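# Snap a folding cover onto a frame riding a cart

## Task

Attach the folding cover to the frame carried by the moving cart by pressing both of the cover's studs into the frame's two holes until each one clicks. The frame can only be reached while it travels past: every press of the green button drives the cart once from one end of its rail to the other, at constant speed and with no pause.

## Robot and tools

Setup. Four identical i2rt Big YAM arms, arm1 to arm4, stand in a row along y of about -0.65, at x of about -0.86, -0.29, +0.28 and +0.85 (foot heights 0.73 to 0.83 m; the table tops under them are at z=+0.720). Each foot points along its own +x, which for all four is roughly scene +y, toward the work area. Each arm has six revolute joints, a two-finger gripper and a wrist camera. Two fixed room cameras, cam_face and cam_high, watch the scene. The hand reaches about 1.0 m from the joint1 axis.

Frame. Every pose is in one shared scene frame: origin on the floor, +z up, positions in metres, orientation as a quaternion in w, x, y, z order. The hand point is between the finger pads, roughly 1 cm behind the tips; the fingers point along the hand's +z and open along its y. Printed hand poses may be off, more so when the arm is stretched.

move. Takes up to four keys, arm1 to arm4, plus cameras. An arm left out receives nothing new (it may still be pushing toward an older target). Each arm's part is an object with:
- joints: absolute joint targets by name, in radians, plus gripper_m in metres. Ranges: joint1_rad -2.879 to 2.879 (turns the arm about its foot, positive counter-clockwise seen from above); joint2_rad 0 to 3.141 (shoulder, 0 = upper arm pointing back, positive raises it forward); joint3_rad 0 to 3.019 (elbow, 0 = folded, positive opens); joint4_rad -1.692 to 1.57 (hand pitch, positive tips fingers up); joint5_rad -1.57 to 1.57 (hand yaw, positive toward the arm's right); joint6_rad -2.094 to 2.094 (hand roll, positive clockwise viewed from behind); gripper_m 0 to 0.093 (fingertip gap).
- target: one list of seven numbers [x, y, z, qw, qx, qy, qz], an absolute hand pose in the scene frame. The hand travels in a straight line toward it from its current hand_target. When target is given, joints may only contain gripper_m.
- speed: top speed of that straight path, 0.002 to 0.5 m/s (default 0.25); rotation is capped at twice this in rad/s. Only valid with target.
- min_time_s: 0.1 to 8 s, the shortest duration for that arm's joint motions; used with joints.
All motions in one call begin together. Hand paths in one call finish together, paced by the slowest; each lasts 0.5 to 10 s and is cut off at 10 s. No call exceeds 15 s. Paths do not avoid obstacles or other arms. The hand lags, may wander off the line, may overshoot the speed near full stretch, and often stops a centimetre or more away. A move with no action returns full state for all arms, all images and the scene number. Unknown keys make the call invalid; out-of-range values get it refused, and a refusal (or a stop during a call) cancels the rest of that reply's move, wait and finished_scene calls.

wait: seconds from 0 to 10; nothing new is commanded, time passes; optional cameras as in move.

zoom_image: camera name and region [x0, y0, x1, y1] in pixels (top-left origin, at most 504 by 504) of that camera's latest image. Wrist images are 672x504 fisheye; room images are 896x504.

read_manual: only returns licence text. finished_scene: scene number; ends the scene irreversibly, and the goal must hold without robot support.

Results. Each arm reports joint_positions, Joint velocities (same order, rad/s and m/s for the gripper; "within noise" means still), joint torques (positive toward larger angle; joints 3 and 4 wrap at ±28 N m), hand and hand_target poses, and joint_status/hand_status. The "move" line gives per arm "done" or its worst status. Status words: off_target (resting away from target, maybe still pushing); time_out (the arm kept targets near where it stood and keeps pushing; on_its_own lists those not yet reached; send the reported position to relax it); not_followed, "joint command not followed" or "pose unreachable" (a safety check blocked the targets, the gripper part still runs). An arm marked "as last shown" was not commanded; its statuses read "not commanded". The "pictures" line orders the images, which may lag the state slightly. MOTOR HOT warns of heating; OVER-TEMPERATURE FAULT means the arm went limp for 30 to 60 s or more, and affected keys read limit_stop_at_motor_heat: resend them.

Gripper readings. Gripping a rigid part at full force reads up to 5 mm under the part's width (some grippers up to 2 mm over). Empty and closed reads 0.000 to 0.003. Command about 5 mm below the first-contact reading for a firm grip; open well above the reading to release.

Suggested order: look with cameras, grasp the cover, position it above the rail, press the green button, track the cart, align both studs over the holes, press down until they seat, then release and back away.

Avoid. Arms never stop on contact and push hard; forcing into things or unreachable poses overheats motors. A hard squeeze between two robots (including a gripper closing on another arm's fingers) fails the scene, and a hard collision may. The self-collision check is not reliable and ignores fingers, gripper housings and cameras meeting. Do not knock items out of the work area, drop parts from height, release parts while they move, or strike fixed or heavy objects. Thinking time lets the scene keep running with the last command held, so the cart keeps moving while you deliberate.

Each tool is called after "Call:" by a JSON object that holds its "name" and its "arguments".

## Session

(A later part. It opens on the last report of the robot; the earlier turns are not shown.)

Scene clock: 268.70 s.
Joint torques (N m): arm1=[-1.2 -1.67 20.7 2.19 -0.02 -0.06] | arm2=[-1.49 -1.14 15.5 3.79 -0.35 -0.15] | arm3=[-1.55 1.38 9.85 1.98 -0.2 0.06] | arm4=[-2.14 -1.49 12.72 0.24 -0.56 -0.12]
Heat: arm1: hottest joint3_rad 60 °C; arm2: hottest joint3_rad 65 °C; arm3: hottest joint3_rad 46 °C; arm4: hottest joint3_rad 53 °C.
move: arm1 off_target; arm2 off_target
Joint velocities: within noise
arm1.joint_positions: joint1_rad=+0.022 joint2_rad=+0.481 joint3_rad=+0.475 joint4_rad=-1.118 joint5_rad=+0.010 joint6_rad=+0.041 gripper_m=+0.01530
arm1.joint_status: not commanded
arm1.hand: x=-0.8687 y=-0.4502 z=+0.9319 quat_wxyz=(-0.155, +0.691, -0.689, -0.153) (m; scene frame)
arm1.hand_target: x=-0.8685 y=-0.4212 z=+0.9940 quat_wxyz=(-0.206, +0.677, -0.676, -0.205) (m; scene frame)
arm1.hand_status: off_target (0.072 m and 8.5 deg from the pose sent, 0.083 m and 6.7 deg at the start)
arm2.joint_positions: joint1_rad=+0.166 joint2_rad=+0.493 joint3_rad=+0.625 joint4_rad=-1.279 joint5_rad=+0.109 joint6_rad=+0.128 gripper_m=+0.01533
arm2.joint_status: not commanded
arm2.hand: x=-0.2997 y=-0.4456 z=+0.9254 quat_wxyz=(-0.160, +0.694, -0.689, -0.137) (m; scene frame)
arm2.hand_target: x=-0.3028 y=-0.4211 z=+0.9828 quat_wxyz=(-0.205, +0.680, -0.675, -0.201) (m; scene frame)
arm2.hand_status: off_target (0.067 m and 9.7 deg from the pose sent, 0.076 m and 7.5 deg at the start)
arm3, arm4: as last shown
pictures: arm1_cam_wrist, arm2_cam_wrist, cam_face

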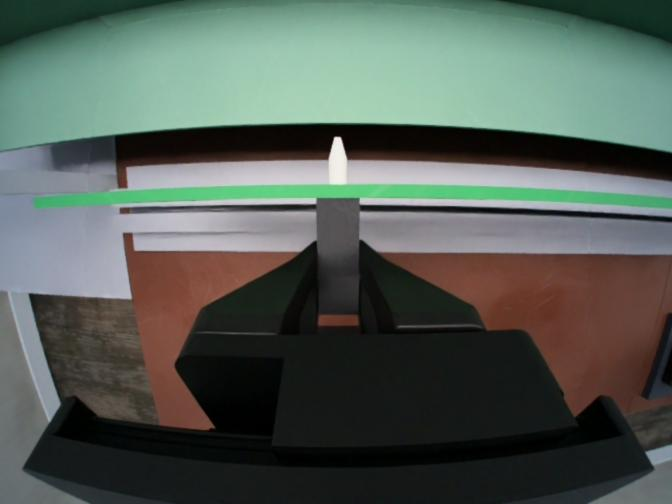

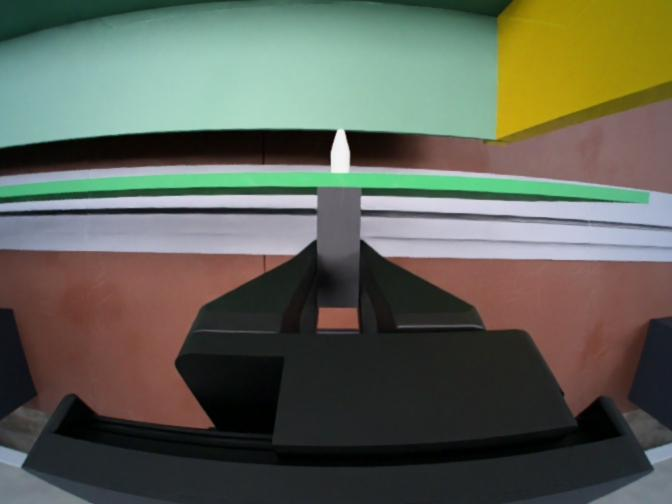

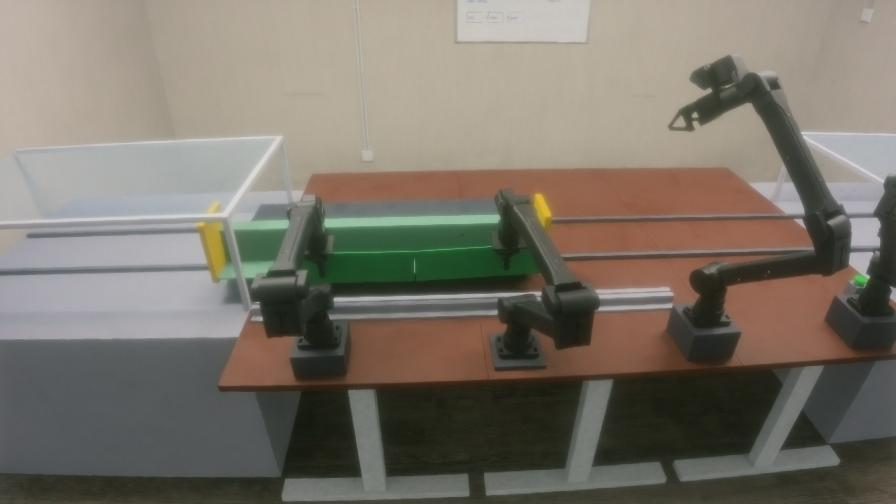

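Call:
{"name": "move", "arguments": {"arm1": {"target":[-0.832,-0.385,1.01,-0.22,0.672,-0.672,-0.22],"speed":0.04}, "arm2": {"target":[-0.267,-0.385,1.005,-0.22,0.672,-0.672,-0.22],"speed":0.04}, "cameras": ["arm1_cam_wrist","arm2_cam_wrist"]}}

Scene clock: 278.70 s.
Joint torques (N m): arm1=[-1.44 -2.43 19.99 2.5 -0.89 0.03] | arm2=[-1.49 -1.9 16.32 3.45 -1.19 0.01] | arm3=[-1.55 1.26 9.91 2 -0.22 0.05] | arm4=[-2.08 -1.26 12.75 0.23 -0.56 -0.11]
Heat: arm1: hottest joint3_rad 66 °C; arm2: hottest joint3_rad 67 °C; arm3: hottest joint3_rad 46 °C; arm4: hottest joint3_rad 53 °C.
move: arm1 off_target; arm2 off_target
Joint velocities: within noise
arm1.joint_positions: joint1_rad=-0.203 joint2_rad=+0.581 joint3_rad=+0.531 joint4_rad=-1.040 joint5_rad=-0.100 joint6_rad=-0.154 gripper_m=+0.01530
arm1.joint_status: not commanded
arm1.hand: x=-0.8357 y=-0.4189 z=+0.9495 quat_wxyz=(-0.168, +0.687, -0.686, -0.171) (m; scene frame)
arm1.hand_target: x=-0.8321 y=-0.3906 z=+1.0082 quat_wxyz=(-0.219, +0.673, -0.673, -0.216) (m; scene frame)
arm1.hand_status: off_target (0.069 m and 8.5 deg from the pose sent, 0.108 m and 11.1 deg at the start)
arm2.joint_positions: joint1_rad=-0.098 joint2_rad=+0.564 joint3_rad=+0.669 joint4_rad=-1.206 joint5_rad=-0.027 joint6_rad=-0.098 gripper_m=+0.01533
arm2.joint_status: not commanded
arm2.hand: x=-0.2672 y=-0.4169 z=+0.9396 quat_wxyz=(-0.164, +0.688, -0.689, -0.159) (m; scene frame)
arm2.hand_target: x=-0.2671 y=-0.3917 z=+1.0043 quat_wxyz=(-0.220, +0.674, -0.670, -0.220) (m; scene frame)
arm2.hand_status: off_target (0.073 m and 9.9 deg from the pose sent, 0.105 m and 12.2 deg at the start)
arm3, arm4: as last shown
pictures: arm1_cam_wrist, arm2_cam_wrist

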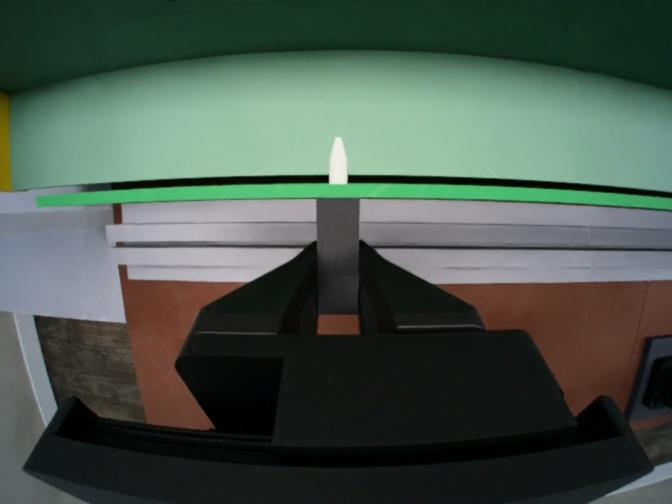

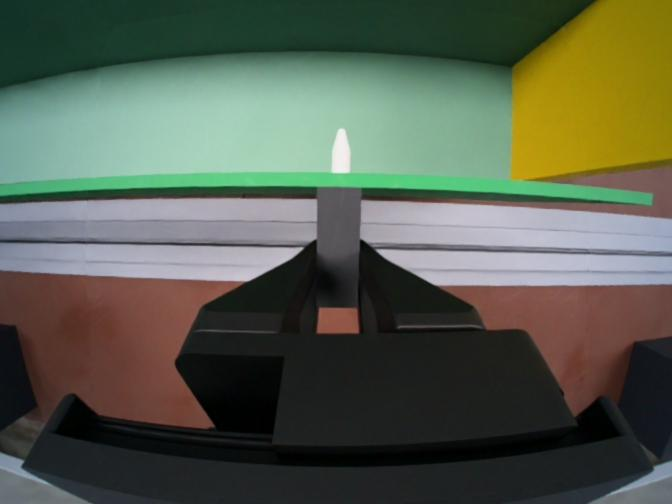

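Call:
{"name": "move", "arguments": {"arm1": {"target":[-0.825,-0.345,0.99,-0.215,0.674,-0.674,-0.215],"speed":0.03}, "arm2": {"target":[-0.260,-0.345,0.985,-0.22,0.672,-0.672,-0.22],"speed":0.03}, "cameras": ["arm1_cam_wrist","arm2_cam_wrist"]}}

Scene clock: 285.90 s.
Joint torques (N m): arm1=[-1.26 -2.96 19.3 2.51 -0.73 0.16] | arm2=[-1.38 -3.6 15.05 3.7 -1.2 0.05] | arm3=[-1.49 1.2 9.84 1.95 -0.2 0.04] | arm4=[-2.14 -1.49 12.72 0.25 -0.56 -0.11]
Heat: arm1: hottest joint3_rad 68 °C; arm2: hottest joint3_rad 66 °C; arm3: hottest joint3_rad 46 °C; arm4: hottest joint3_rad 53 °C.
move: arm1 off_target; arm2 off_target
Joint velocities: within noise
arm1.joint_positions: joint1_rad=-0.206 joint2_rad=+0.731 joint3_rad=+0.538 joint4_rad=-0.896 joint5_rad=-0.105 joint6_rad=-0.162 gripper_m=+0.01530
arm1.joint_status: not commanded
arm1.hand: x=-0.8290 y=-0.3835 z=+0.9336 quat_wxyz=(-0.167, +0.689, -0.684, -0.172) (m; scene frame)
arm1.hand_target: x=-0.8257 y=-0.3508 z=+0.9895 quat_wxyz=(-0.215, +0.674, -0.673, -0.215) (m; scene frame)
arm1.hand_status: off_target (0.068 m and 7.6 deg from the pose sent, 0.085 m and 7.7 deg at the start)
arm2.joint_positions: joint1_rad=-0.110 joint2_rad=+0.686 joint3_rad=+0.669 joint4_rad=-1.074 joint5_rad=-0.032 joint6_rad=-0.113 gripper_m=+0.01533
arm2.joint_status: not commanded
arm2.hand: x=-0.2610 y=-0.3794 z=+0.9262 quat_wxyz=(-0.168, +0.689, -0.687, -0.161) (m; scene frame)
arm2.hand_target: x=-0.2604 y=-0.3517 z=+0.9855 quat_wxyz=(-0.221, +0.672, -0.671, -0.220) (m; scene frame)
arm2.hand_status: off_target (0.068 m and 9.4 deg from the pose sent, 0.085 m and 9.9 deg at the start)
arm3, arm4: as last shown
pictures: arm1_cam_wrist, arm2_cam_wrist

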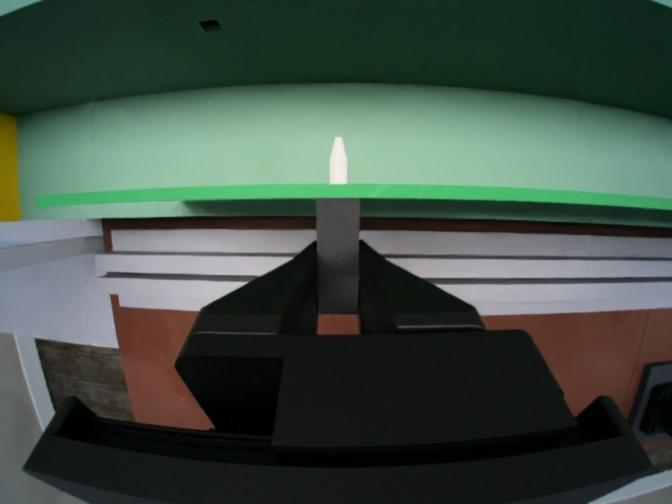

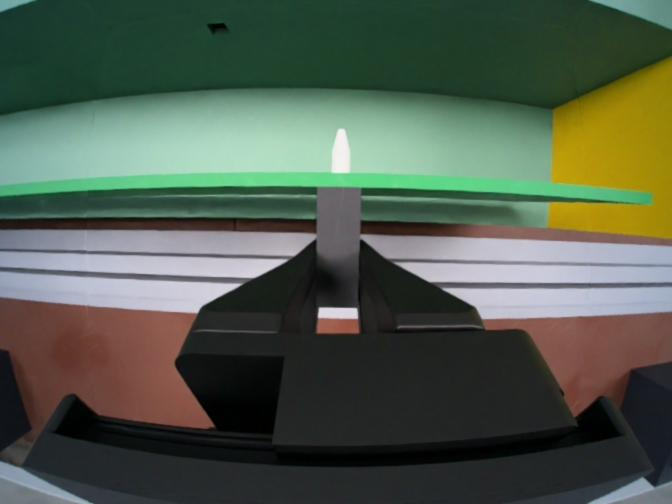

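Call:
{"name": "move", "arguments": {"arm1": {"target":[-0.818,-0.29,0.975,-0.23,0.669,-0.669,-0.23],"speed":0.03}, "arm2": {"target":[-0.253,-0.292,0.971,-0.236,0.667,-0.667,-0.236],"speed":0.03}, "cameras": ["arm1_cam_wrist","arm2_cam_wrist"]}}

Scene clock: 296.13 s.
Joint torques (N m): arm1=[-0.85 -5.48 19.02 2.52 -0.58 0.11] | arm2=[-0.91 -5.07 15.1 3.56 -1.02 0.11] | arm3=[-1.61 1.38 9.87 1.95 -0.21 0.05] | arm4=[-2.14 -1.49 12.72 0.25 -0.55 -0.11]
Heat: arm1: hottest joint3_rad 68 °C; arm2: hottest joint3_rad 65 °C; arm3: hottest joint3_rad 46 °C; arm4: hottest joint3_rad 53 °C.
move: arm1 off_target; arm2 off_target
Joint velocities: within noise
arm1.joint_positions: joint1_rad=-0.205 joint2_rad=+0.903 joint3_rad=+0.564 joint4_rad=-0.703 joint5_rad=-0.109 joint6_rad=-0.160 gripper_m=+0.01530
arm1.joint_status: not commanded
arm1.hand: x=-0.8208 y=-0.3333 z=+0.9214 quat_wxyz=(-0.185, +0.686, -0.679, -0.187) (m; scene frame)
arm1.hand_target: x=-0.8191 y=-0.2960 z=+0.9763 quat_wxyz=(-0.230, +0.669, -0.668, -0.230) (m; scene frame)
arm1.hand_status: off_target (0.069 m and 7.5 deg from the pose sent, 0.103 m and 10.2 deg at the start)
arm2.joint_positions: joint1_rad=-0.129 joint2_rad=+0.826 joint3_rad=+0.669 joint4_rad=-0.888 joint5_rad=-0.047 joint6_rad=-0.121 gripper_m=+0.01533
arm2.joint_status: not commanded
arm2.hand: x=-0.2525 y=-0.3317 z=+0.9100 quat_wxyz=(-0.183, +0.683, -0.685, -0.178) (m; scene frame)
arm2.hand_target: x=-0.2514 y=-0.2996 z=+0.9712 quat_wxyz=(-0.236, +0.665, -0.668, -0.235) (m; scene frame)
arm2.hand_status: off_target (0.073 m and 9.4 deg from the pose sent, 0.099 m and 12.1 deg at the start)
arm3, arm4: as last shown
pictures: arm1_cam_wrist, arm2_cam_wrist

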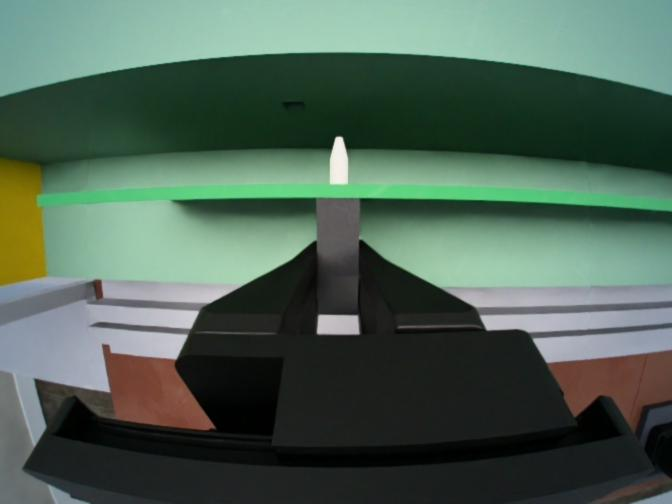

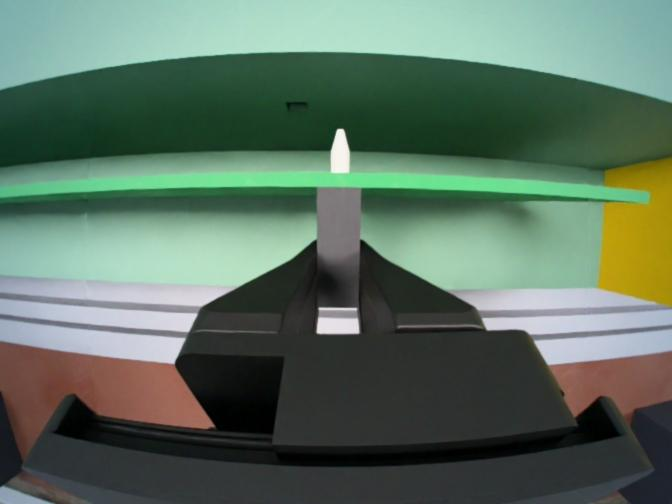

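Call:
{"name": "move", "arguments": {"arm1": {"target":[-0.797,-0.222,0.970,-0.23,0.669,-0.669,-0.23],"speed":0.012}, "arm2": {"target":[-0.231,-0.224,0.966,-0.236,0.667,-0.667,-0.236],"speed":0.012}, "cameras": ["arm1_cam_wrist","arm2_cam_wrist"]}}

Scene clock: 309.10 s.
Joint torques (N m): arm1=[1.67 -1.85 21.55 5.42 -1.67 0.45] | arm2=[2.2 -1.2 17.13 6.71 -1.73 0.29] | arm3=[-1.67 1.38 9.81 1.96 -0.2 0.06] | arm4=[-2.2 -1.44 12.75 0.2 -0.56 -0.11]
Heat: arm1: hottest joint3_rad 74 °C; arm2: hottest joint3_rad 67 °C; arm3: hottest joint3_rad 46 °C; arm4: hottest joint3_rad 53 °C.
move: arm1 off_target; arm2 off_target
Joint velocities: within noise
arm1.joint_positions: joint1_rad=-0.274 joint2_rad=+1.005 joint3_rad=+0.627 joint4_rad=-0.698 joint5_rad=-0.109 joint6_rad=-0.211 gripper_m=+0.01530
arm1.joint_status: not commanded
arm1.hand: x=-0.7929 y=-0.3148 z=+0.9199 quat_wxyz=(-0.181, +0.682, -0.689, -0.167) (m; scene frame)
arm1.hand_target: x=-0.7970 y=-0.2464 z=+0.9767 quat_wxyz=(-0.231, +0.667, -0.669, -0.232) (m; scene frame)
arm1.hand_status: off_target (0.106 m and 9.5 deg from the pose sent, 0.124 m and 7.5 deg at the start; pose on its path clipped on 32 of 213 steps)
arm2.joint_positions: joint1_rad=-0.216 joint2_rad=+0.909 joint3_rad=+0.709 joint4_rad=-0.871 joint5_rad=-0.066 joint6_rad=-0.176 gripper_m=+0.01533
arm2.joint_status: not commanded
arm2.hand: x=-0.2242 y=-0.3168 z=+0.9063 quat_wxyz=(-0.180, +0.675, -0.696, -0.164) (m; scene frame)
arm2.hand_target: x=-0.2322 y=-0.2526 z=+0.9675 quat_wxyz=(-0.236, +0.667, -0.665, -0.238) (m; scene frame)
arm2.hand_status: off_target (0.111 m and 11.0 deg from the pose sent, 0.123 m and 9.4 deg at the start; pose on its path clipped on 47 of 213 steps)
arm3, arm4: as last shown
pictures: arm1_cam_wrist, arm2_cam_wrist

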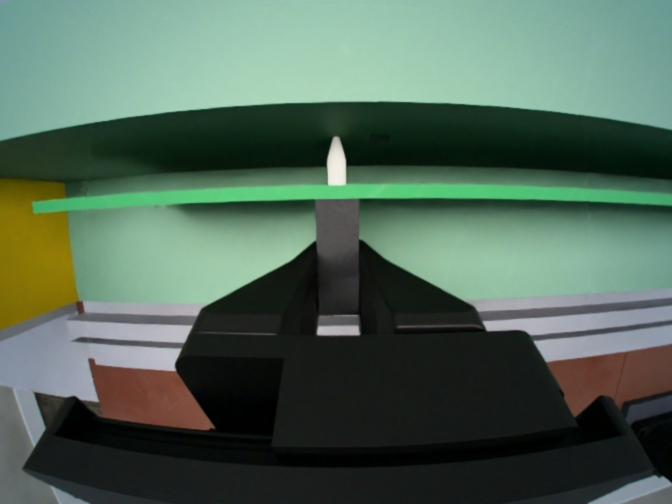

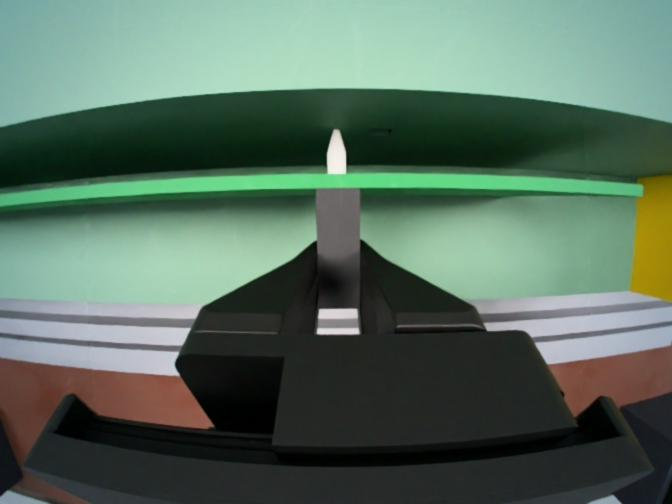

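Call:
{"name": "move", "arguments": {"arm1": {"target":[-0.702,-0.285,0.972,-0.23,0.669,-0.669,-0.23],"speed":0.05}, "arm2": {"target":[-0.136,-0.287,0.969,-0.236,0.667,-0.667,-0.236],"speed":0.05}, "cameras": ["arm1_cam_wrist","arm2_cam_wrist"]}}

Call:
{"name": "move", "arguments": {"arm1": {"target":[-0.682,-0.222,0.970,-0.23,0.669,-0.669,-0.23],"speed":0.014}, "arm2": {"target":[-0.116,-0.224,0.966,-0.236,0.667,-0.667,-0.236],"speed":0.014}, "cameras": ["arm1_cam_wrist","arm2_cam_wrist"]}}

Scene clock: 320.47 s.
Joint torques (N m): arm1=[-0.73 -6.12 17.03 2.14 -1.93 0.18] | arm2=[-1.38 -6.83 15.62 2.32 -1.87 0.1] | arm3=[-1.61 1.32 9.85 2.02 -0.2 0.05] | arm4=[-2.08 -1.38 12.74 0.24 -0.56 -0.11]
Heat: arm1: hottest joint3_rad 74 °C; arm2: hottest joint3_rad 71 °C; arm3: hottest joint3_rad 46 °C; arm4: hottest joint3_rad 53 °C.
move: arm1 off_target; arm2 off_target
Joint velocities: within noise
arm1.joint_positions: joint1_rad=-0.570 joint2_rad=+1.081 joint3_rad=+0.676 joint4_rad=-0.692 joint5_rad=-0.306 joint6_rad=-0.464 gripper_m=+0.01551
arm1.joint_status: not commanded
arm1.hand: x=-0.7165 y=-0.3188 z=+0.9255 quat_wxyz=(-0.184, +0.678, -0.683, -0.200) (m; scene frame)
arm1.hand_target: x=-0.7039 y=-0.2883 z=+0.9704 quat_wxyz=(-0.227, +0.669, -0.669, -0.230) (m; scene frame)
arm1.hand_status: off_target (0.059 m and 6.6 deg from the pose sent, 0.109 m and 9.5 deg at the start)
arm2.joint_positions: joint1_rad=-0.528 joint2_rad=+0.987 joint3_rad=+0.743 joint4_rad=-0.857 joint5_rad=-0.280 joint6_rad=-0.452 gripper_m=+0.01553
arm2.joint_status: not commanded
arm2.hand: x=-0.1508 y=-0.3214 z=+0.9040 quat_wxyz=(-0.173, +0.677, -0.688, -0.197) (m; scene frame)
arm2.hand_target: x=-0.1387 y=-0.2919 z=+0.9666 quat_wxyz=(-0.232, +0.668, -0.667, -0.235) (m; scene frame)
arm2.hand_status: off_target (0.075 m and 8.9 deg from the pose sent, 0.112 m and 11.0 deg at the start)
arm3, arm4: as last shown
pictures: arm1_cam_wrist, arm2_cam_wrist

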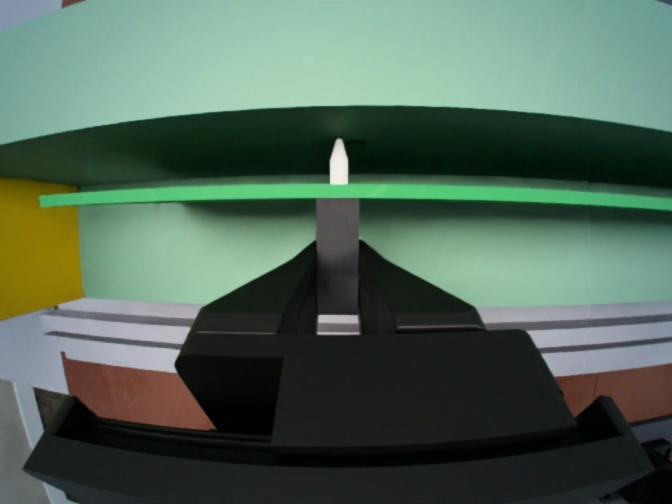

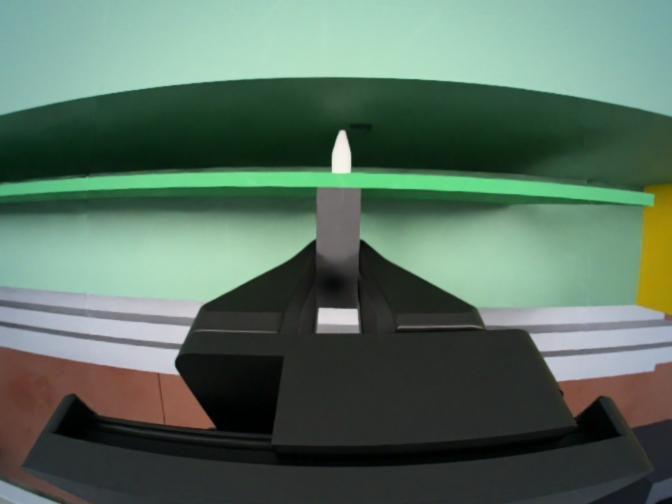

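Scene clock: 326.13 s.
Joint torques (N m): arm1=[4.31 -4.31 21.12 4.86 -2.98 0.71] | arm2=[3.55 -3.08 17.62 5.83 -2.53 0.66] | arm3=[-1.61 1.2 9.89 1.98 -0.2 0.06] | arm4=[-2.14 -1.55 12.74 0.2 -0.55 -0.12]
Heat: arm1: hottest joint3_rad 76 °C; arm2: hottest joint3_rad 72 °C; arm3: hottest joint3_rad 46 °C; arm4: hottest joint3_rad 53 °C.
move: arm1 off_target; arm2 off_target
Joint velocities: within noise
arm1.joint_positions: joint1_rad=-0.608 joint2_rad=+1.154 joint3_rad=+0.728 joint4_rad=-0.718 joint5_rad=-0.273 joint6_rad=-0.506 gripper_m=+0.01551
arm1.joint_status: not commanded
arm1.hand: x=-0.6911 y=-0.3157 z=+0.9196 quat_wxyz=(-0.174, +0.679, -0.692, -0.173) (m; scene frame)
arm1.hand_target: x=-0.6893 y=-0.2441 z=+0.9722 quat_wxyz=(-0.226, +0.671, -0.667, -0.232) (m; scene frame)
arm1.hand_status: off_target (0.107 m and 9.6 deg from the pose sent, 0.112 m and 6.6 deg at the start; pose on its path clipped on 30 of 170 steps)
arm2.joint_positions: joint1_rad=-0.572 joint2_rad=+1.047 joint3_rad=+0.796 joint4_rad=-0.876 joint5_rad=-0.256 joint6_rad=-0.488 gripper_m=+0.01553
arm2.joint_status: not commanded
arm2.hand: x=-0.1243 y=-0.3166 z=+0.9061 quat_wxyz=(-0.172, +0.674, -0.697, -0.176) (m; scene frame)
arm2.hand_target: x=-0.1227 y=-0.2496 z=+0.9646 quat_wxyz=(-0.233, +0.669, -0.665, -0.238) (m; scene frame)
arm2.hand_status: off_target (0.111 m and 10.6 deg from the pose sent, 0.121 m and 8.9 deg at the start; pose on its path clipped on 44 of 170 steps)
arm3, arm4: as last shown
pictures: arm1_cam_wrist, arm2_cam_wrist

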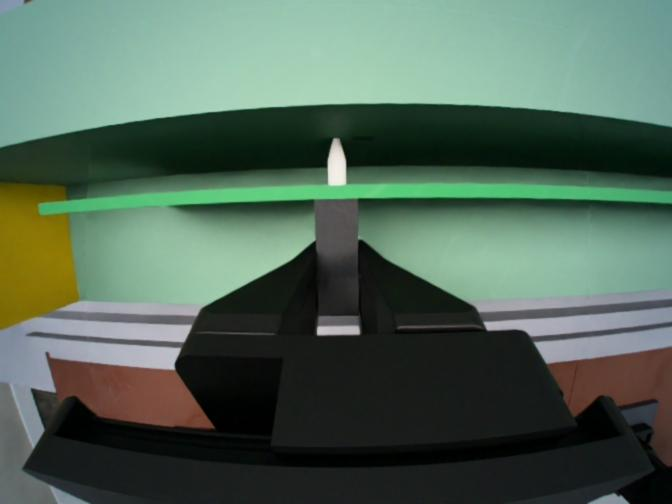

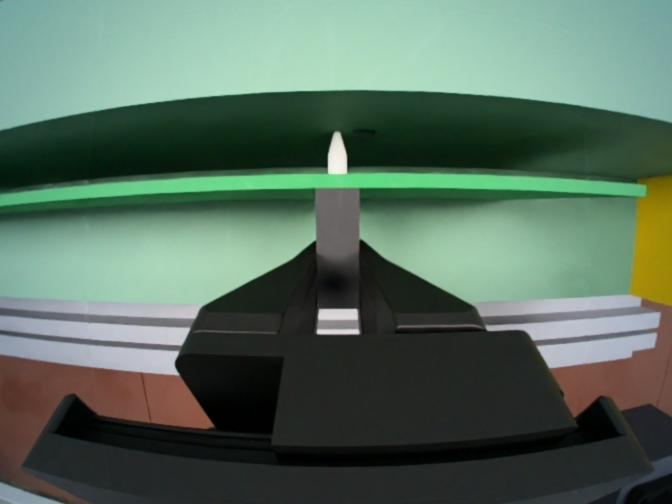

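Call:
{"name": "move", "arguments": {"arm1": {"target":[-0.588,-0.285,0.972,-0.23,0.669,-0.669,-0.23],"speed":0.05}, "arm2": {"target":[-0.022,-0.287,0.973,-0.236,0.667,-0.667,-0.236],"speed":0.05}, "cameras": ["arm1_cam_wrist","arm2_cam_wrist"]}}

Call:
{"name": "move", "arguments": {"arm1": {"target":[-0.583,-0.222,0.972,-0.23,0.669,-0.669,-0.23],"speed":0.012}, "arm2": {"target":[-0.017,-0.224,0.973,-0.236,0.667,-0.667,-0.236],"speed":0.012}, "cameras": ["arm1_cam_wrist","arm2_cam_wrist"]}}

Scene clock: 337.93 s.
Joint torques (N m): arm1=[-0.5 -7.88 17.95 1.2 -2.42 0.32] | arm2=[-1.08 -11.22 15.65 1.05 -2.42 0.24] | arm3=[-1.44 1.26 9.84 1.96 -0.2 0.05] | arm4=[-2.2 -1.44 12.71 0.2 -0.56 -0.12]
Heat: arm1: hottest joint3_rad 78 °C; arm2: hottest joint3_rad 73 °C; arm3: hottest joint3_rad 46 °C; arm4: hottest joint3_rad 53 °C.
move: arm1 off_target; arm2 off_target
Joint velocities: within noise
arm1.joint_positions: joint1_rad=-0.838 joint2_rad=+1.291 joint3_rad=+0.841 joint4_rad=-0.727 joint5_rad=-0.431 joint6_rad=-0.725 gripper_m=+0.01556
arm1.joint_status: not commanded
arm1.hand: x=-0.6085 y=-0.3193 z=+0.9272 quat_wxyz=(-0.190, +0.679, -0.679, -0.206) (m; scene frame)
arm1.hand_target: x=-0.5908 y=-0.2882 z=+0.9732 quat_wxyz=(-0.231, +0.669, -0.667, -0.231) (m; scene frame)
arm1.hand_status: off_target (0.060 m and 5.6 deg from the pose sent, 0.120 m and 9.6 deg at the start)
arm2.joint_positions: joint1_rad=-0.798 joint2_rad=+1.213 joint3_rad=+0.910 joint4_rad=-0.882 joint5_rad=-0.420 joint6_rad=-0.721 gripper_m=+0.01553
arm2.joint_status: not commanded
arm2.hand: x=-0.0449 y=-0.3144 z=+0.9056 quat_wxyz=(-0.175, +0.680, -0.681, -0.210) (m; scene frame)
arm2.hand_target: x=-0.0283 y=-0.2898 z=+0.9722 quat_wxyz=(-0.235, +0.670, -0.663, -0.238) (m; scene frame)
arm2.hand_status: off_target (0.076 m and 7.9 deg from the pose sent, 0.126 m and 10.6 deg at the start)
arm3.joint_positions: joint1_rad=+0.391 joint2_rad=+0.640 joint3_rad=+1.456 joint4_rad=-1.454 joint5_rad=-0.132 joint6_rad=-0.201 gripper_m=+0.09396
arm3.joint_status: not commanded
arm3.hand: x=+0.1645 y=-0.4626 z=+1.3616 quat_wxyz=(-0.238, +0.808, -0.382, -0.380) (m; scene frame)
arm3.hand_target: x=+0.1653 y=-0.4647 z=+1.3717 quat_wxyz=(-0.245, +0.803, -0.379, -0.389) (m; scene frame)
arm3.hand_status: not commanded
arm4.joint_positions: joint1_rad=-1.012 joint2_rad=+0.823 joint3_rad=+0.249 joint4_rad=-0.736 joint5_rad=-0.528 joint6_rad=-0.976 gripper_m=+0.00045
arm4.joint_status: not commanded
arm4.hand: x=+0.9804 y=-0.4782 z=+0.8545 quat_wxyz=(-0.182, +0.673, -0.683, -0.217) (m; scene frame)
arm4.hand_target: x=+0.9983 y=-0.4693 z=+0.8763 quat_wxyz=(-0.208, +0.677, -0.674, -0.211) (m; scene frame)
arm4.hand_status: not commanded
pictures: arm1_cam_wrist, arm2_cam_wrist

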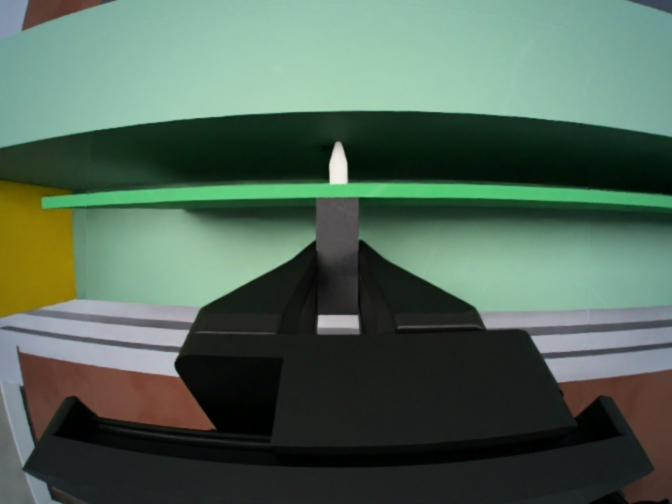

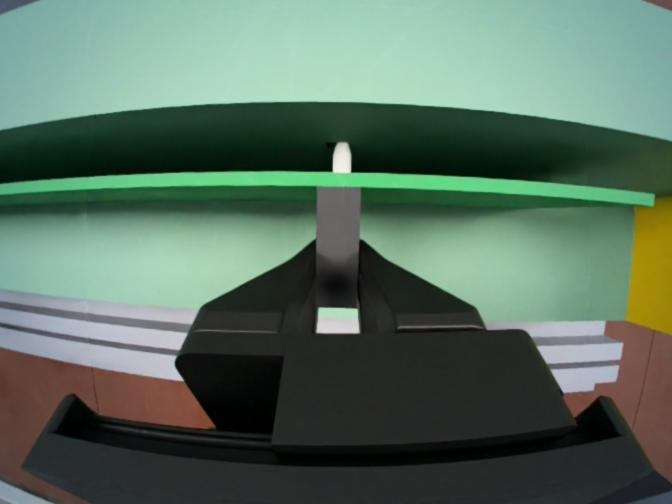

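Scene clock: 344.07 s.
Joint torques (N m): arm1=[7.88 -6.48 19.78 3.75 -3.67 1.12] | arm2=[4.6 -8.53 16.77 3.48 -3.12 1.07] | arm3=[-1.61 1.26 9.84 1.96 -0.2 0.06] | arm4=[-2.14 -1.44 12.75 0.2 -0.56 -0.12]
Heat: arm1: hottest joint3_rad 78 °C; arm2: hottest joint3_rad 74 °C; arm3: hottest joint3_rad 46 °C; arm4: hottest joint3_rad 53 °C.
move: arm1 off_target; arm2 off_target
Joint velocities: within noise
arm1.joint_positions: joint1_rad=-0.854 joint2_rad=+1.343 joint3_rad=+0.916 joint4_rad=-0.759 joint5_rad=-0.367 joint6_rad=-0.728 gripper_m=+0.01579
arm1.joint_status: not commanded
arm1.hand: x=-0.5792 y=-0.3151 z=+0.9322 quat_wxyz=(-0.189, +0.674, -0.693, -0.174) (m; scene frame)
arm1.hand_target: x=-0.5922 y=-0.2372 z=+0.9751 quat_wxyz=(-0.225, +0.672, -0.666, -0.233) (m; scene frame)
arm1.hand_status: off_target (0.101 m and 8.5 deg from the pose sent, 0.110 m and 5.6 deg at the start; pose on its path clipped on 18 of 184 steps)
arm2.joint_positions: joint1_rad=-0.804 joint2_rad=+1.285 joint3_rad=+0.991 joint4_rad=-0.896 joint5_rad=-0.357 joint6_rad=-0.721 gripper_m=+0.01553
arm2.joint_status: not commanded
arm2.hand: x=-0.0148 y=-0.3032 z=+0.9081 quat_wxyz=(-0.175, +0.677, -0.692, -0.179) (m; scene frame)
arm2.hand_target: x=-0.0217 y=-0.2392 z=+0.9744 quat_wxyz=(-0.232, +0.668, -0.666, -0.238) (m; scene frame)
arm2.hand_status: off_target (0.102 m and 10.1 deg from the pose sent, 0.116 m and 7.9 deg at the start; pose on its path clipped on 17 of 184 steps)
arm3, arm4: as last shown
pictures: arm1_cam_wrist, arm2_cam_wrist

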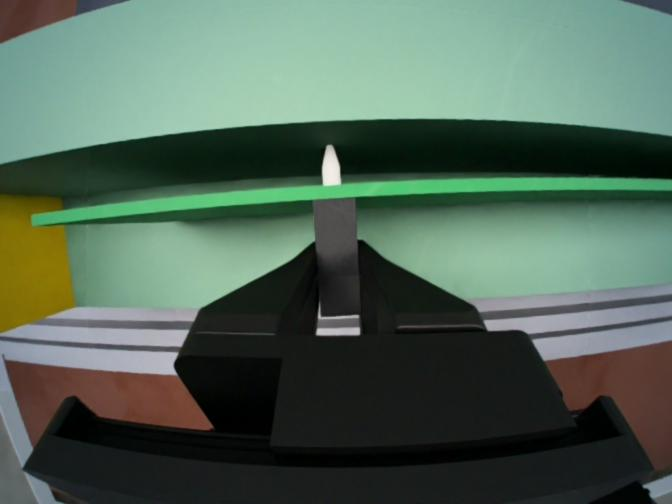

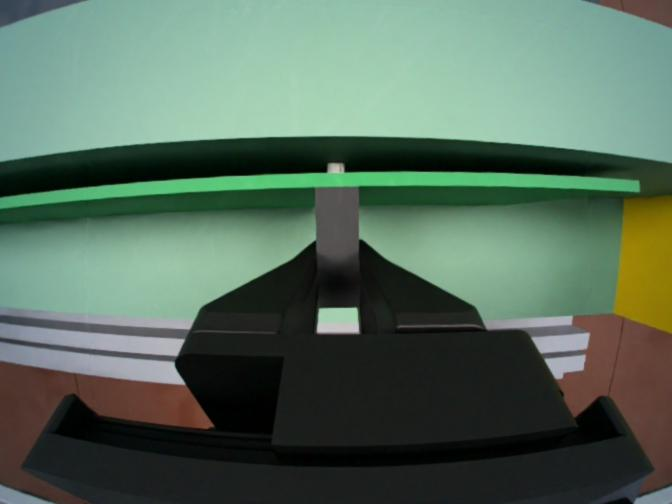

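Call:
{"name": "move", "arguments": {"arm1": {"target":[-0.525,-0.215,0.945,-0.23,0.669,-0.669,-0.23],"speed":0.014}, "arm2": {"target":[0.044,-0.215,0.970,-0.236,0.667,-0.667,-0.236],"speed":0.014}, "cameras": ["arm1_cam_wrist","arm2_cam_wrist"]}}

Scene clock: 355.60 s.
Joint torques (N m): arm1=[6.36 -7.59 17.83 3 -3.66 0.81] | arm2=[5.6 -10.52 16.35 2.96 -3.9 0.82] | arm3=[-1.61 1.38 9.88 1.99 -0.21 0.06] | arm4=[-2.14 -1.38 12.77 0.24 -0.57 -0.11]
Heat: arm1: hottest joint3_rad 78 °C; arm2: hottest joint3_rad 74 °C; arm3: hottest joint3_rad 46 °C; arm4: hottest joint3_rad 53 °C.
move: arm1 off_target; arm2 off_target
Joint velocities: within noise
arm1.joint_positions: joint1_rad=-0.915 joint2_rad=+1.495 joint3_rad=+1.033 joint4_rad=-0.704 joint5_rad=-0.399 joint6_rad=-0.768 gripper_m=+0.01583
arm1.joint_status: not commanded
arm1.hand: x=-0.5182 y=-0.2939 z=+0.9228 quat_wxyz=(-0.207, +0.667, -0.693, -0.179) (m; scene frame)
arm1.hand_target: x=-0.5317 y=-0.2244 z=+0.9468 quat_wxyz=(-0.227, +0.671, -0.667, -0.231) (m; scene frame)
arm1.hand_status: off_target (0.082 m and 7.0 deg from the pose sent, 0.115 m and 8.5 deg at the start)
arm2.joint_positions: joint1_rad=-0.886 joint2_rad=+1.417 joint3_rad=+1.123 joint4_rad=-0.911 joint5_rad=-0.379 joint6_rad=-0.774 gripper_m=+0.01565
arm2.joint_status: not commanded
arm2.hand: x=+0.0469 y=-0.2947 z=+0.9093 quat_wxyz=(-0.179, +0.667, -0.701, -0.177) (m; scene frame)
arm2.hand_target: x=+0.0362 y=-0.2272 z=+0.9717 quat_wxyz=(-0.233, +0.670, -0.663, -0.239) (m; scene frame)
arm2.hand_status: off_target (0.100 m and 10.2 deg from the pose sent, 0.123 m and 10.1 deg at the start; pose on its path clipped on 40 of 182 steps)
arm3, arm4: as last shown
pictures: arm1_cam_wrist, arm2_cam_wrist

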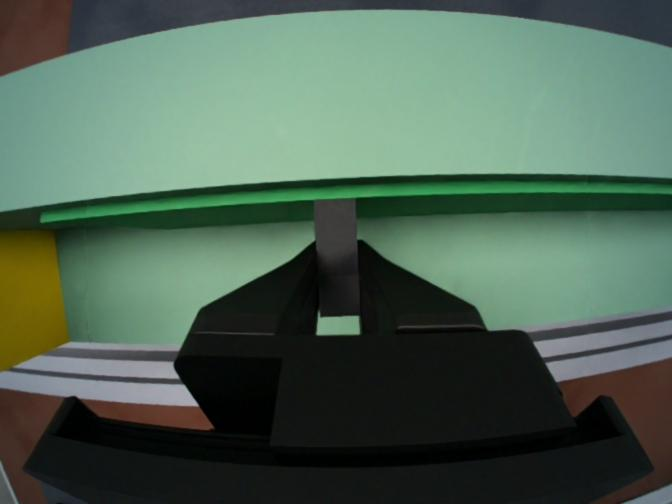

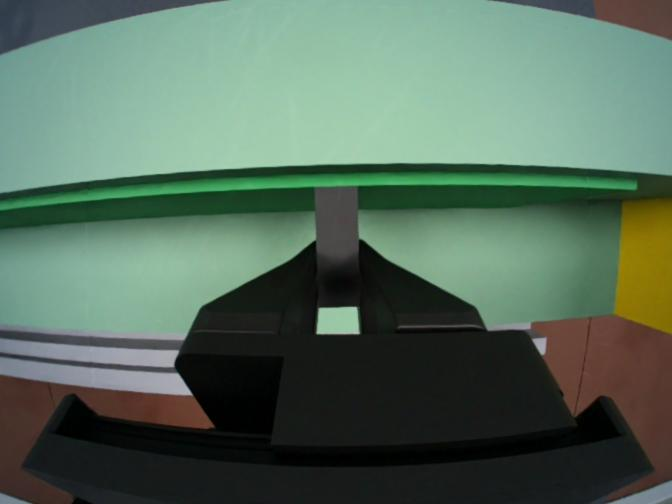

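Call:
{"name": "move", "arguments": {"arm1": {"target":[-0.462,-0.195,0.940,-0.23,0.669,-0.669,-0.23],"speed":0.025}, "arm2": {"target":[0.104,-0.195,0.942,-0.236,0.667,-0.667,-0.236],"speed":0.025}, "cameras": ["arm1_cam_wrist","arm2_cam_wrist"]}}

Scene clock: 364.07 s.
Joint torques (N m): arm1=[6.95 -7.94 20.15 4.03 -3.59 0.91] | arm2=[6.3 -7.3 16.7 4.68 -3.7 0.81] | arm3=[-1.49 1.49 9.85 1.96 -0.2 0.05] | arm4=[-2.14 -1.49 12.72 0.24 -0.56 -0.11]
Heat: arm1: hottest joint3_rad 77 °C; arm2: hottest joint3_rad 74 °C; arm3: hottest joint3_rad 46 °C; arm4: hottest joint3_rad 53 °C.
move: arm1 off_target; arm2 off_target
Joint velocities: within noise
arm1.joint_positions: joint1_rad=-0.979 joint2_rad=+1.602 joint3_rad=+1.165 joint4_rad=-0.782 joint5_rad=-0.428 joint6_rad=-0.834 gripper_m=+0.01593
arm1.joint_status: not commanded
arm1.hand: x=-0.4717 y=-0.2943 z=+0.9227 quat_wxyz=(-0.195, +0.667, -0.696, -0.183) (m; scene frame)
arm1.hand_target: x=-0.4752 y=-0.2087 z=+0.9429 quat_wxyz=(-0.226, +0.671, -0.667, -0.232) (m; scene frame)
arm1.hand_status: off_target (0.101 m and 7.4 deg from the pose sent, 0.115 m and 7.0 deg at the start; pose on its path clipped on 17 of 113 steps)
arm2.joint_positions: joint1_rad=-0.951 joint2_rad=+1.510 joint3_rad=+1.220 joint4_rad=-0.925 joint5_rad=-0.409 joint6_rad=-0.833 gripper_m=+0.01565
arm2.joint_status: not commanded
arm2.hand: x=+0.0931 y=-0.2937 z=+0.9084 quat_wxyz=(-0.186, +0.665, -0.700, -0.181) (m; scene frame)
arm2.hand_target: x=+0.0910 y=-0.2123 z=+0.9433 quat_wxyz=(-0.231, +0.670, -0.664, -0.238) (m; scene frame)
arm2.hand_status: off_target (0.105 m and 9.4 deg from the pose sent, 0.119 m and 10.2 deg at the start; pose on its path clipped on 38 of 113 steps)
arm3, arm4: as last shown
pictures: arm1_cam_wrist, arm2_cam_wrist

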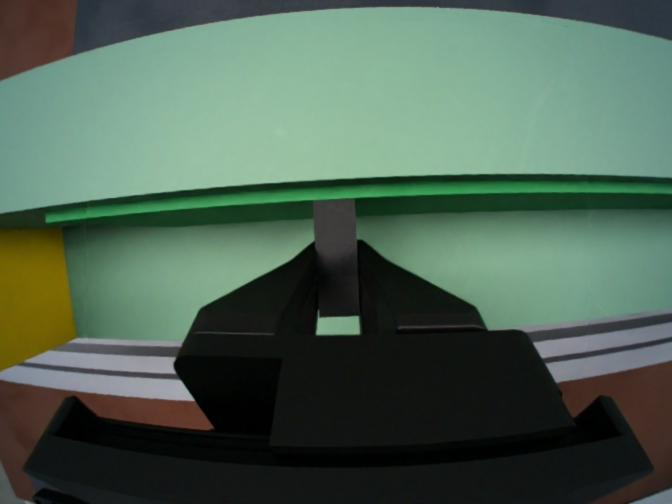

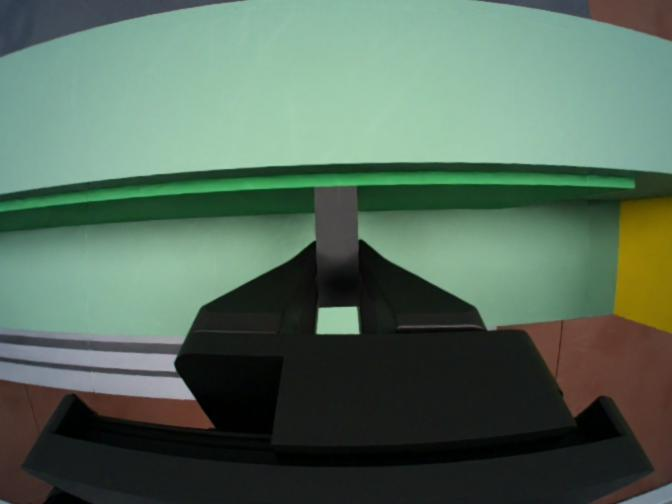

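Call:
{"name": "move", "arguments": {"arm1": {"target":[-0.398,-0.195,0.922,-0.205,0.677,-0.677,-0.205],"speed":0.03}, "arm2": {"target":[0.168,-0.195,0.925,-0.205,0.677,-0.677,-0.205],"speed":0.03}, "cameras": ["arm1_cam_wrist","arm2_cam_wrist","cam_face"]}}

Scene clock: 374.73 s.
Joint torques (N m): arm1=[8.35 -7.77 20.11 4.3 -2.4 0.87] | arm2=[6.3 -9.11 16.59 4.77 -2.4 0.81] | arm3=[-1.55 1.26 9.8 1.92 -0.2 0.06] | arm4=[-2.14 -1.44 12.71 0.24 -0.56 -0.11]
Heat: arm1: hottest joint3_rad 77 °C; arm2: hottest joint3_rad 74 °C; arm3: hottest joint3_rad 46 °C; arm4: hottest joint3_rad 53 °C.
move: arm1 off_target; arm2 off_target
Joint velocities: within noise
arm1.joint_positions: joint1_rad=-1.038 joint2_rad=+1.742 joint3_rad=+1.358 joint4_rad=-0.908 joint5_rad=-0.428 joint6_rad=-0.914 gripper_m=+0.01609
arm1.joint_status: not commanded
arm1.hand: x=-0.4140 y=-0.2945 z=+0.9223 quat_wxyz=(-0.173, +0.672, -0.698, -0.176) (m; scene frame)
arm1.hand_target: x=-0.4132 y=-0.2069 z=+0.9248 quat_wxyz=(-0.203, +0.679, -0.674, -0.208) (m; scene frame)
arm1.hand_status: off_target (0.101 m and 5.5 deg from the pose sent, 0.124 m and 3.7 deg at the start; pose on its path clipped on 24 of 100 steps)
arm2.joint_positions: joint1_rad=-1.011 joint2_rad=+1.664 joint3_rad=+1.421 joint4_rad=-1.057 joint5_rad=-0.406 joint6_rad=-0.919 gripper_m=+0.01580
arm2.joint_status: not commanded
arm2.hand: x=+0.1511 y=-0.2943 z=+0.9075 quat_wxyz=(-0.158, +0.672, -0.702, -0.173) (m; scene frame)
arm2.hand_target: x=+0.1540 y=-0.2081 z=+0.9267 quat_wxyz=(-0.203, +0.678, -0.675, -0.209) (m; scene frame)
arm2.hand_status: off_target (0.102 m and 7.1 deg from the pose sent, 0.125 m and 4.7 deg at the start; pose on its path clipped on 26 of 100 steps)
arm3, arm4: as last shown
pictures: arm1_cam_wrist, arm2_cam_wrist, cam_face

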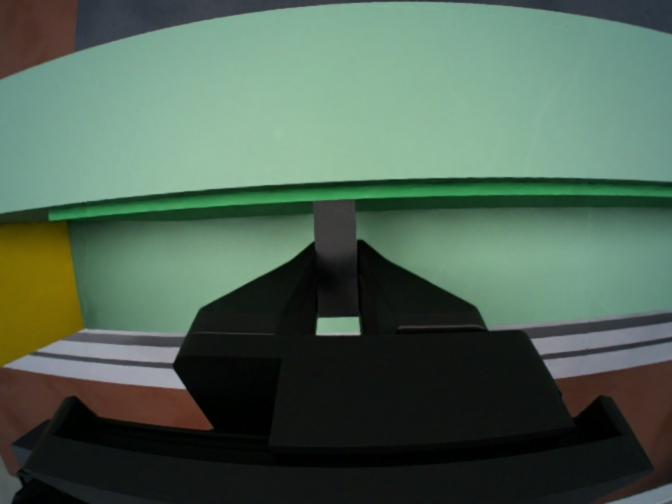

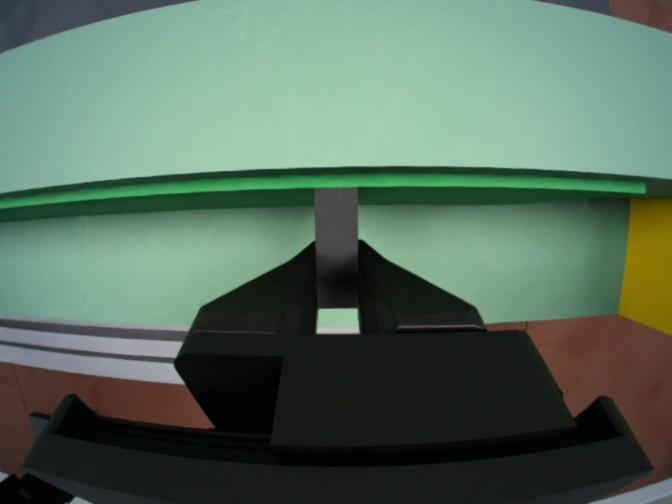

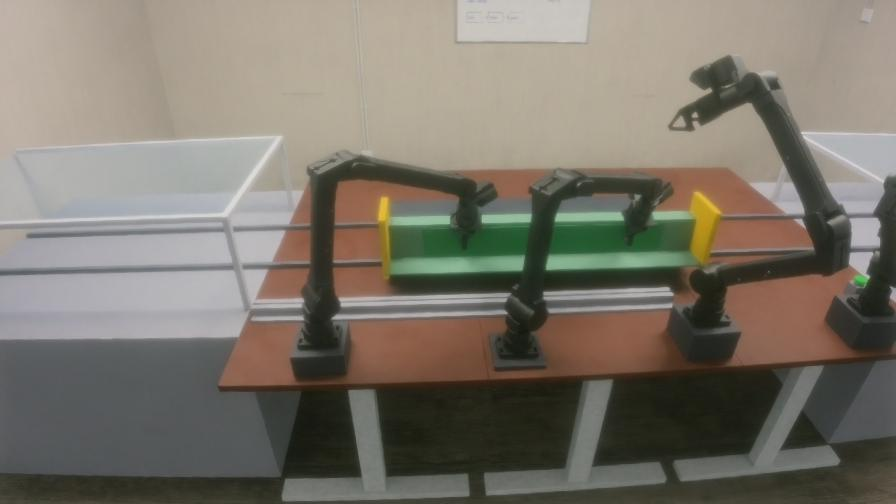

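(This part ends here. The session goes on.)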